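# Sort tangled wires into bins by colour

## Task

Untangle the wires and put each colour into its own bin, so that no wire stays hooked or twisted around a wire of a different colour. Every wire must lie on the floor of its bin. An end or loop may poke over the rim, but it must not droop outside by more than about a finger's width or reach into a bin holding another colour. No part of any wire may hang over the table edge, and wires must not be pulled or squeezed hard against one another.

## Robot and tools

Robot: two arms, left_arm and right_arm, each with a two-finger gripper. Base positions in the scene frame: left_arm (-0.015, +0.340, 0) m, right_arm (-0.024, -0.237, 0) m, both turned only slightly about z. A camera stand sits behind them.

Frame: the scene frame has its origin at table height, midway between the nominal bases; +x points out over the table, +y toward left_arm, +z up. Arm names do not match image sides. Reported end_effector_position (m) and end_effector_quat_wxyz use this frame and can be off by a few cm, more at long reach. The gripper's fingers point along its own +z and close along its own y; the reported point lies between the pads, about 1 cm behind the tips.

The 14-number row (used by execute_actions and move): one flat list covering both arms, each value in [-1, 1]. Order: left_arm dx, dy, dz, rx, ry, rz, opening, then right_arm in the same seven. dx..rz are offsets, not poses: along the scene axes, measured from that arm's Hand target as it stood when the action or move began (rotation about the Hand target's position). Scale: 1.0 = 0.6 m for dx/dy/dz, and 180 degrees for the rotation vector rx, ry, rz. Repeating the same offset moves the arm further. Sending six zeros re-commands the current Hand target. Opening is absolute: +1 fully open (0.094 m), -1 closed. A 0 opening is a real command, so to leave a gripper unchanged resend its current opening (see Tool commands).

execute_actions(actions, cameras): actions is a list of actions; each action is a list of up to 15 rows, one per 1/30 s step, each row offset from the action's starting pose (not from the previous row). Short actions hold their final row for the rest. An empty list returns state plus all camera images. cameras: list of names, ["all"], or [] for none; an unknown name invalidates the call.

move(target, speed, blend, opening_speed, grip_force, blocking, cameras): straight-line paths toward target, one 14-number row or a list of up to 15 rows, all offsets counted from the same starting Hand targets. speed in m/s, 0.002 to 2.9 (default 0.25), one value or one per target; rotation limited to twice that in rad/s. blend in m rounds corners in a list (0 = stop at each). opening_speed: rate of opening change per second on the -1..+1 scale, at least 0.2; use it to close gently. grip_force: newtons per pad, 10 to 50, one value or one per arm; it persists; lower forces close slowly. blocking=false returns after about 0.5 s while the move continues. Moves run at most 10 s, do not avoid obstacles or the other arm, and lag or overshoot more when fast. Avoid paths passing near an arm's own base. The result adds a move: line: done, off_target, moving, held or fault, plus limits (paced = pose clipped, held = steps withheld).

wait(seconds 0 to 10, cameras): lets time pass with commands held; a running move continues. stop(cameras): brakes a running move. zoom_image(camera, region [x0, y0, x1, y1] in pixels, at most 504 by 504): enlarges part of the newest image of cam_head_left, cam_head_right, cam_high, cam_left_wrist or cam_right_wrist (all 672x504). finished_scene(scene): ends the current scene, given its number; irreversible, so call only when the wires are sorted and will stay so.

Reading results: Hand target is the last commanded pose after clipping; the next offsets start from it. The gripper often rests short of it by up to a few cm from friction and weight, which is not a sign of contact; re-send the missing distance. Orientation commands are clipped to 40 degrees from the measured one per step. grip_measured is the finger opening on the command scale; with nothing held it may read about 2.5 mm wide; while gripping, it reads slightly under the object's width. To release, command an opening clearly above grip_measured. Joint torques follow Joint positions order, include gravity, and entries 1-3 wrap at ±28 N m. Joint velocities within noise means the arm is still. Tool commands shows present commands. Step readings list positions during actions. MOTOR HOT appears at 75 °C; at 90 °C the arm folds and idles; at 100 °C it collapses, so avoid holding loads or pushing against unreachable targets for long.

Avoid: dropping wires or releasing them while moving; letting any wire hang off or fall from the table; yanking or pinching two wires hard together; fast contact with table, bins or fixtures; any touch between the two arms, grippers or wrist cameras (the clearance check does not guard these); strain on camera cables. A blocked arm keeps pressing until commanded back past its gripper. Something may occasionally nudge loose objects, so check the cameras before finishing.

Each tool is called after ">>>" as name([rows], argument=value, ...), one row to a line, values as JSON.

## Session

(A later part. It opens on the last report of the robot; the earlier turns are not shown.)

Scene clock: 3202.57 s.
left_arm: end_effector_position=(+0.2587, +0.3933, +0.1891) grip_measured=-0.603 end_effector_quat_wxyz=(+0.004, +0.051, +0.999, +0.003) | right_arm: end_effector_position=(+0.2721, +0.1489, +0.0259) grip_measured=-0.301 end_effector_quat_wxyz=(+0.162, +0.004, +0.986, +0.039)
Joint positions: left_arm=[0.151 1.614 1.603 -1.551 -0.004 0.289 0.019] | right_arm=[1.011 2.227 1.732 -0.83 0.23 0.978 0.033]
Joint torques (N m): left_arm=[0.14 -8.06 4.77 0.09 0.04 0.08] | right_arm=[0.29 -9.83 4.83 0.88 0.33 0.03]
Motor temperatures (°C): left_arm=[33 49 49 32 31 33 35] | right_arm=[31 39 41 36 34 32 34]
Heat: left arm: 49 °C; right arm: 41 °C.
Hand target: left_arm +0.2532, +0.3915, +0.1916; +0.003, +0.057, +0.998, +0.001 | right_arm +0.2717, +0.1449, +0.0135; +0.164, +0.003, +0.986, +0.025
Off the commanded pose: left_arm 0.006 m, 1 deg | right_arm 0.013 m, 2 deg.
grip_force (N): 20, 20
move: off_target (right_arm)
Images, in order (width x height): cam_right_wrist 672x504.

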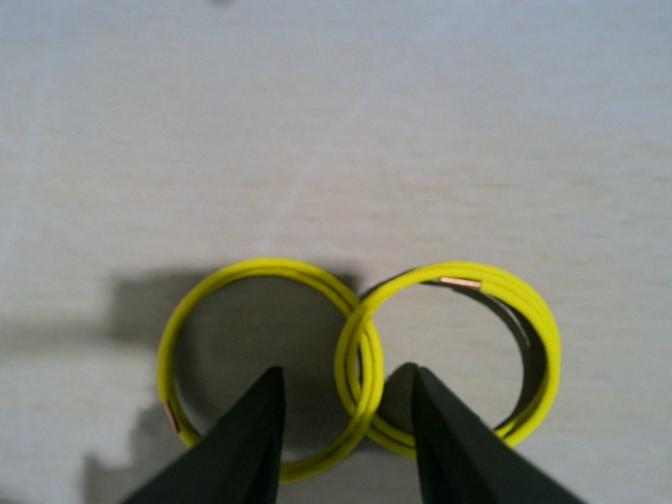

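>>> move([
  [0,0,0,0,0,0,-0.6,0,-0.002,-0.013,0,0,0,-0.3],
  [0,0,0,0,0,0,-0.6,0,-0.002,-0.013,0,0,0,-1],
], speed=0.05, opening_speed=0.5, cameras=["cam_right_wrist"])

>>> move(target=[0,0,0,0,0,0,-0.6,0,0,0.1,0,0,0,-1], speed=0.12, cameras=["cam_right_wrist","cam_high"])

Scene clock: 3213.27 s.
left_arm: end_effector_position=(+0.2587, +0.3933, +0.1891) grip_measured=-0.603 end_effector_quat_wxyz=(+0.004, +0.051, +0.999, +0.003) | right_arm: end_effector_position=(+0.2755, +0.1489, +0.0236) grip_measured=-0.891 end_effector_quat_wxyz=(+0.172, +0.005, +0.984, +0.040)
Joint positions: left_arm=[0.151 1.614 1.603 -1.551 -0.004 0.289 0.019] | right_arm=[1.011 2.227 1.717 -0.802 0.246 0.978 0.005]
Joint torques (N m): left_arm=[0.1 -7.99 4.77 0.07 0.05 0.1] | right_arm=[0.18 -9.46 4.12 0.93 0.15 0.02]
Heat: left arm: 49 °C; right arm: 40 °C.
Hand target: left_arm +0.2532, +0.3915, +0.1916; +0.003, +0.057, +0.998, +0.001 | right_arm +0.2717, +0.1437, +0.0057; +0.164, +0.003, +0.986, +0.025
Off the commanded pose: left_arm 0.006 m, 1 deg | right_arm 0.019 m, 2 deg.
grip_force (N): 20, 20
move: off_target (right_arm); target 2's new opening was sent with right_arm's hand 0.019 m and 2 deg from that target
Images, in order (width x height): cam_right_wrist 672x504.

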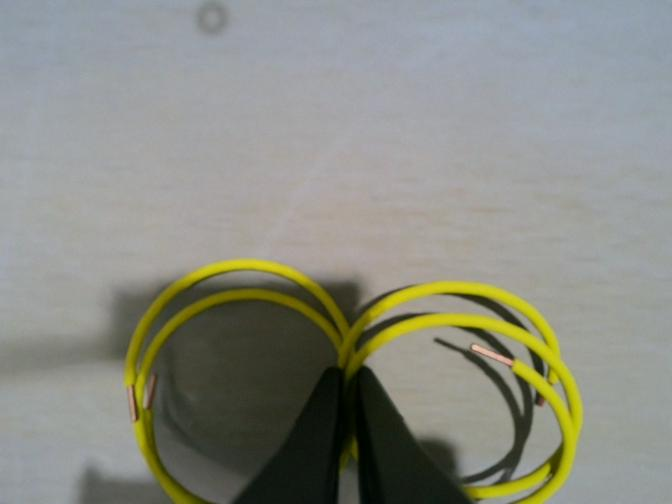

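Scene clock: 3214.53 s.
left_arm: end_effector_position=(+0.2587, +0.3933, +0.1891) grip_measured=-0.603 end_effector_quat_wxyz=(+0.004, +0.051, +0.999, +0.003) | right_arm: end_effector_position=(+0.2677, +0.1369, +0.0438) grip_measured=-0.895 end_effector_quat_wxyz=(+0.150, +0.000, +0.989, +0.006)
Joint positions: left_arm=[0.151 1.614 1.603 -1.551 -0.004 0.289 0.019] | right_arm=[1.011 2.227 1.817 -0.985 0.246 0.978 0.005]
Joint torques (N m): left_arm=[-0.01 -7.97 4.79 0.07 0.06 0.09] | right_arm=[0.18 -13.9 8.51 0.48 0.14 0.02]
Heat: left arm: 49 °C; right arm: 40 °C.
Hand target: left_arm +0.2532, +0.3915, +0.1916; +0.003, +0.057, +0.998, +0.001 | right_arm +0.2717, +0.1437, +0.0657; +0.164, +0.003, +0.986, +0.025
Off the commanded pose: left_arm 0.006 m, 1 deg | right_arm 0.023 m, 3 deg.
grip_force (N): 20, 20
move: off_target (right_arm)
Images, in order (width x height): cam_high 672x504, cam_right_wrist 672x504.

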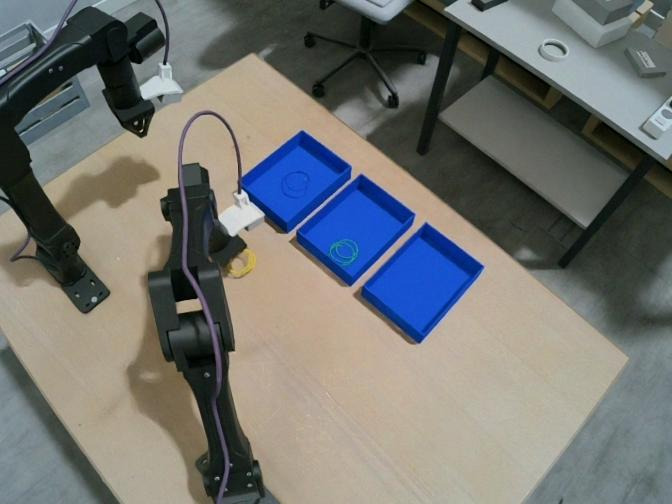

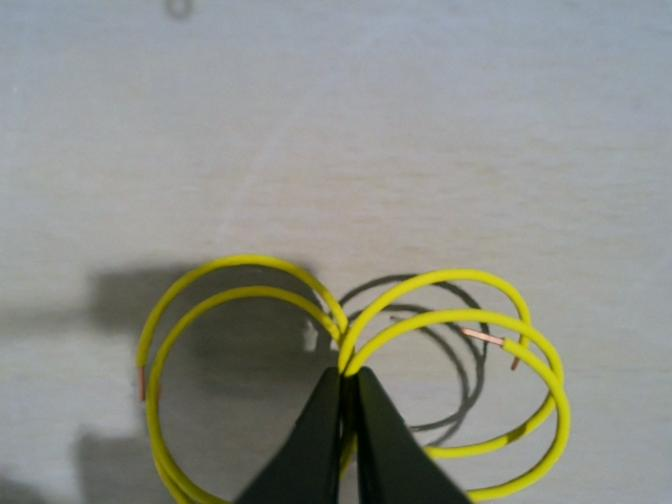

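>>> move([
  [0,0,0,0,0,0,-0.6,0,0,0.21,0,0,0,-1],
  [0,0,0,0,0,0,-0.6,0.31,-0.6,0.21,0,0,0,-1],
], speed=0.2, blend=[0.03,0], cameras=["cam_high","cam_right_wrist","cam_head_right"])

Scene clock: 3225.83 s.
left_arm: end_effector_position=(+0.2587, +0.3933, +0.1891) grip_measured=-0.603 end_effector_quat_wxyz=(+0.004, +0.051, +0.999, +0.003) | right_arm: end_effector_position=(+0.4533, -0.2219, +0.1920) grip_measured=-0.895 end_effector_quat_wxyz=(+0.164, +0.011, +0.986, +0.018)
Joint positions: left_arm=[0.151 1.614 1.603 -1.551 -0.004 0.289 0.019] | right_arm=[0.032 2.125 2.233 -1.348 -0.026 0.047 0.005]
Joint torques (N m): left_arm=[0.2 -8.08 4.74 0.1 0.06 0.12] | right_arm=[0.57 -8.81 8.83 0.81 -0.21 -0.05]
Heat: left arm: 49 °C; right arm: 42 °C.
Hand target: left_arm +0.2532, +0.3915, +0.1916; +0.003, +0.057, +0.998, +0.001 | right_arm +0.4578, -0.2161, +0.1918; +0.164, +0.003, +0.986, +0.025
Off the commanded pose: left_arm 0.006 m, 1 deg | right_arm 0.007 m, 1 deg.
grip_force (N): 20, 20
move: done
Images, in order (width x height): cam_head_right 672x504, cam_high 672x504, cam_right_wrist 672x504.

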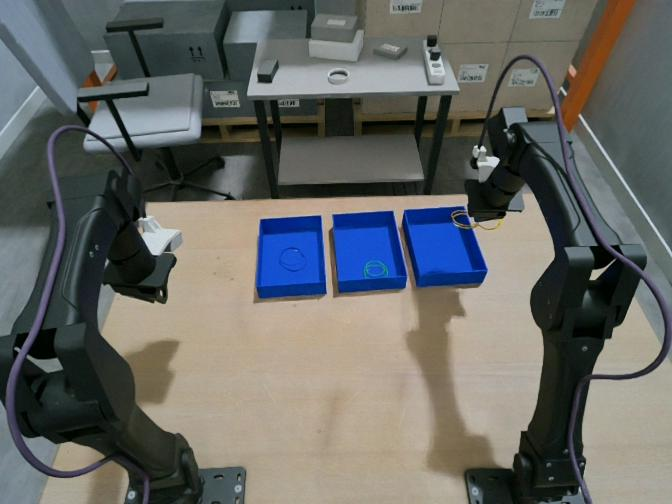

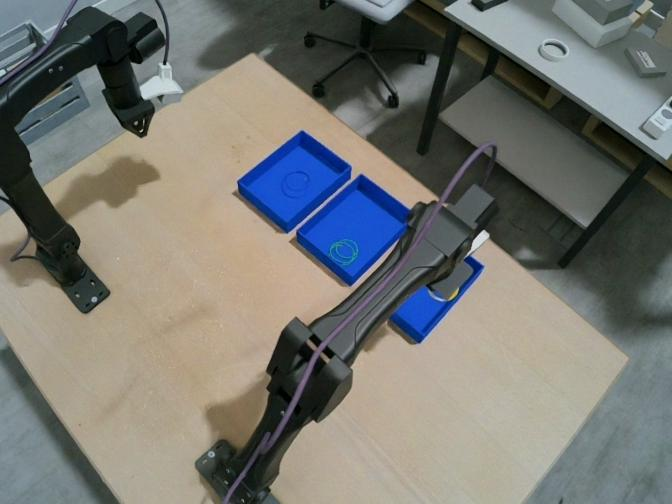

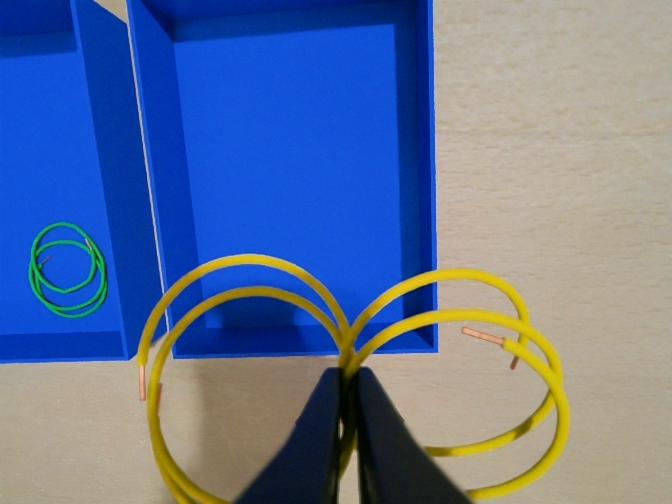

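>>> move([
  [0,0,0,0,0,0,-0.6,0.05,0.02,0,0,0,0,-1],
  [0,0,0,0,0,0,-0.6,0.05,0.02,-0.175,0,0,0,-1],
  [0,0,0,0,0,0,-0.6,0.05,0.02,-0.28,0,0,0,-1],
], speed=[0.15,0.15,0.06], blend=[0.02,0.02,0], cameras=["cam_high","cam_right_wrist","cam_head_right"])

Scene clock: 3240.27 s.
left_arm: end_effector_position=(+0.2587, +0.3933, +0.1891) grip_measured=-0.603 end_effector_quat_wxyz=(+0.004, +0.051, +0.999, +0.003) | right_arm: end_effector_position=(+0.4827, -0.2070, +0.0258) grip_measured=-0.895 end_effector_quat_wxyz=(+0.148, +0.002, +0.989, +0.021)
Joint positions: left_arm=[0.151 1.614 1.603 -1.551 -0.004 0.289 0.019] | right_arm=[0.06 2.261 1.793 -0.804 -0.026 0.058 0.005]
Joint torques (N m): left_arm=[0.03 -7.94 4.86 0.1 0.08 0.09] | right_arm=[0.25 -12.3 3.9 1.5 -0.12 0.06]
Heat: left arm: 49 °C; right arm: 42 °C.
Hand target: left_arm +0.2532, +0.3915, +0.1916; +0.003, +0.057, +0.998, +0.001 | right_arm +0.4878, -0.2043, +0.0238; +0.164, +0.003, +0.986, +0.025
Off the commanded pose: left_arm 0.006 m, 1 deg | right_arm 0.006 m, 2 deg.
grip_force (N): 20, 20
move: done; blend cut to 0.0162 m at target 1
Images, in order (width x height): cam_head_right 672x504, cam_high 672x504, cam_right_wrist 672x504.

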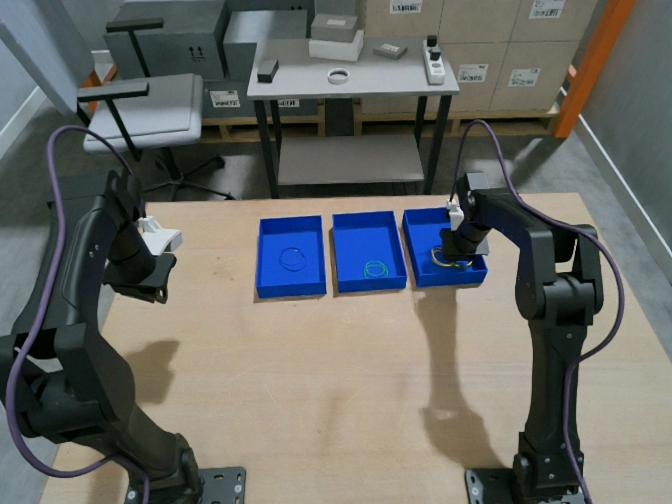

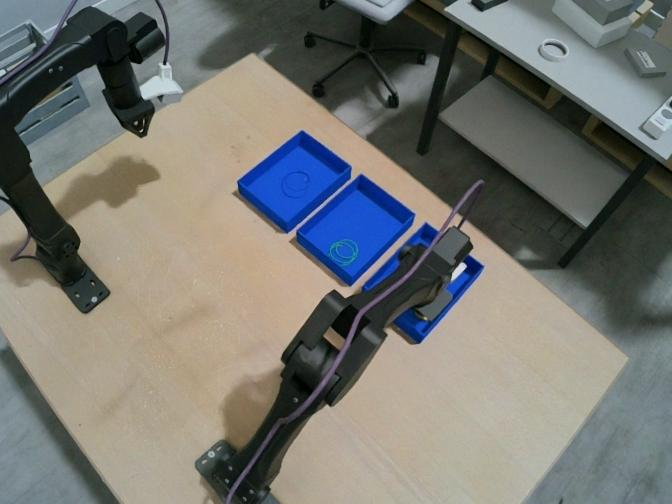

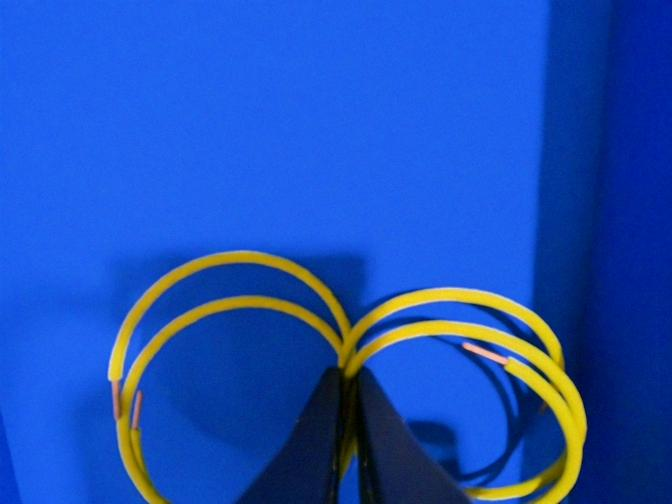

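Very close to right wall but inside. Shift left 1 cm and release.

>>> move([
  [0,0,0,0,0,0,-0.6,0,0.02,0.005,0,0,0,-1],
  [0,0,0,0,0,0,-0.6,0,0.02,0.005,0,0,0,-0.5],
  [0,0,0,0,0,0,-0.6,0,0.02,0.25,0,0,0,-0.5],
], speed=[0.06,0.06,0.12], opening_speed=0.4, cameras=["cam_right_wrist","cam_head_right"])

Scene clock: 3251.30 s.
left_arm: end_effector_position=(+0.2587, +0.3933, +0.1891) grip_measured=-0.603 end_effector_quat_wxyz=(+0.004, +0.051, +0.999, +0.003) | right_arm: end_effector_position=(+0.4845, -0.1971, +0.1737) grip_measured=-0.502 end_effector_quat_wxyz=(+0.164, +0.004, +0.986, +0.019)
Joint positions: left_arm=[0.151 1.614 1.603 -1.551 -0.004 0.289 0.019] | right_arm=[0.084 2.294 2.437 -1.383 -0.012 0.083 0.023]
Joint torques (N m): left_arm=[0.02 -7.95 4.55 0.12 0.09 0.08] | right_arm=[0.44 -10.22 8.69 0.81 -0.17 0.06]
Motor temperatures (°C): left_arm=[33 48 49 32 31 33 35] | right_arm=[31 45 41 37 34 32 34]
Heat: left arm: 49 °C; right arm: 45 °C.
Hand target: left_arm +0.2532, +0.3915, +0.1916; +0.003, +0.057, +0.998, +0.001 | right_arm +0.4878, -0.1922, +0.1737; +0.164, +0.003, +0.986, +0.025
Off the commanded pose: left_arm 0.006 m, 1 deg | right_arm 0.006 m, 1 deg.
grip_force (N): 20, 20
move: done; target 2's new opening was sent with right_arm's hand 0.013 m and 2 deg from that target
Images, in order (width x height): cam_head_right 672x504, cam_right_wrist 672x504.

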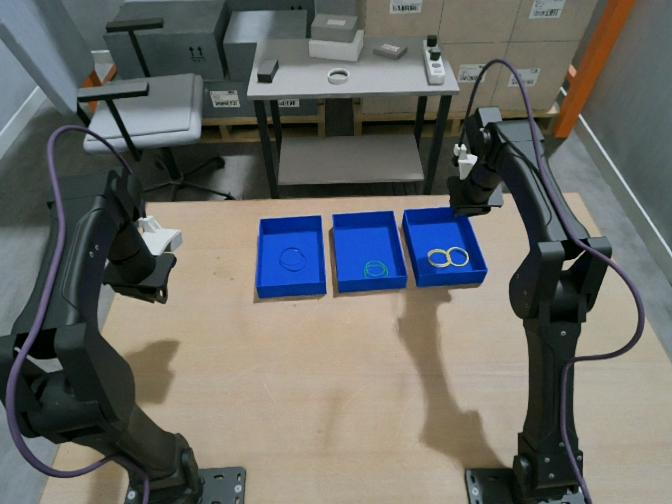

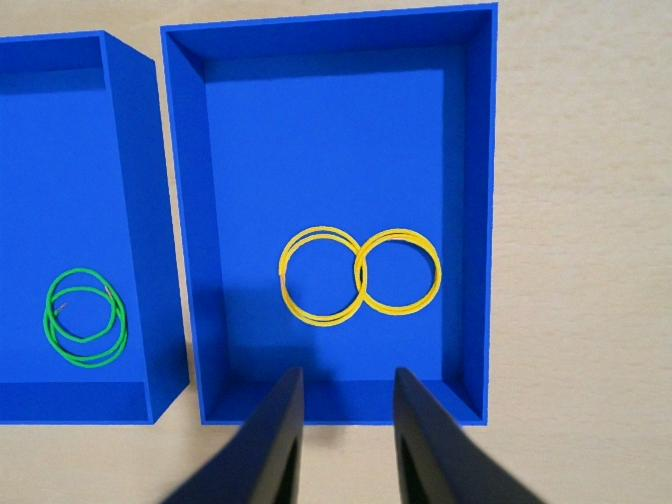

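All in place.

>>> finished_scene(scene=1)

The scene is finished: the task was done.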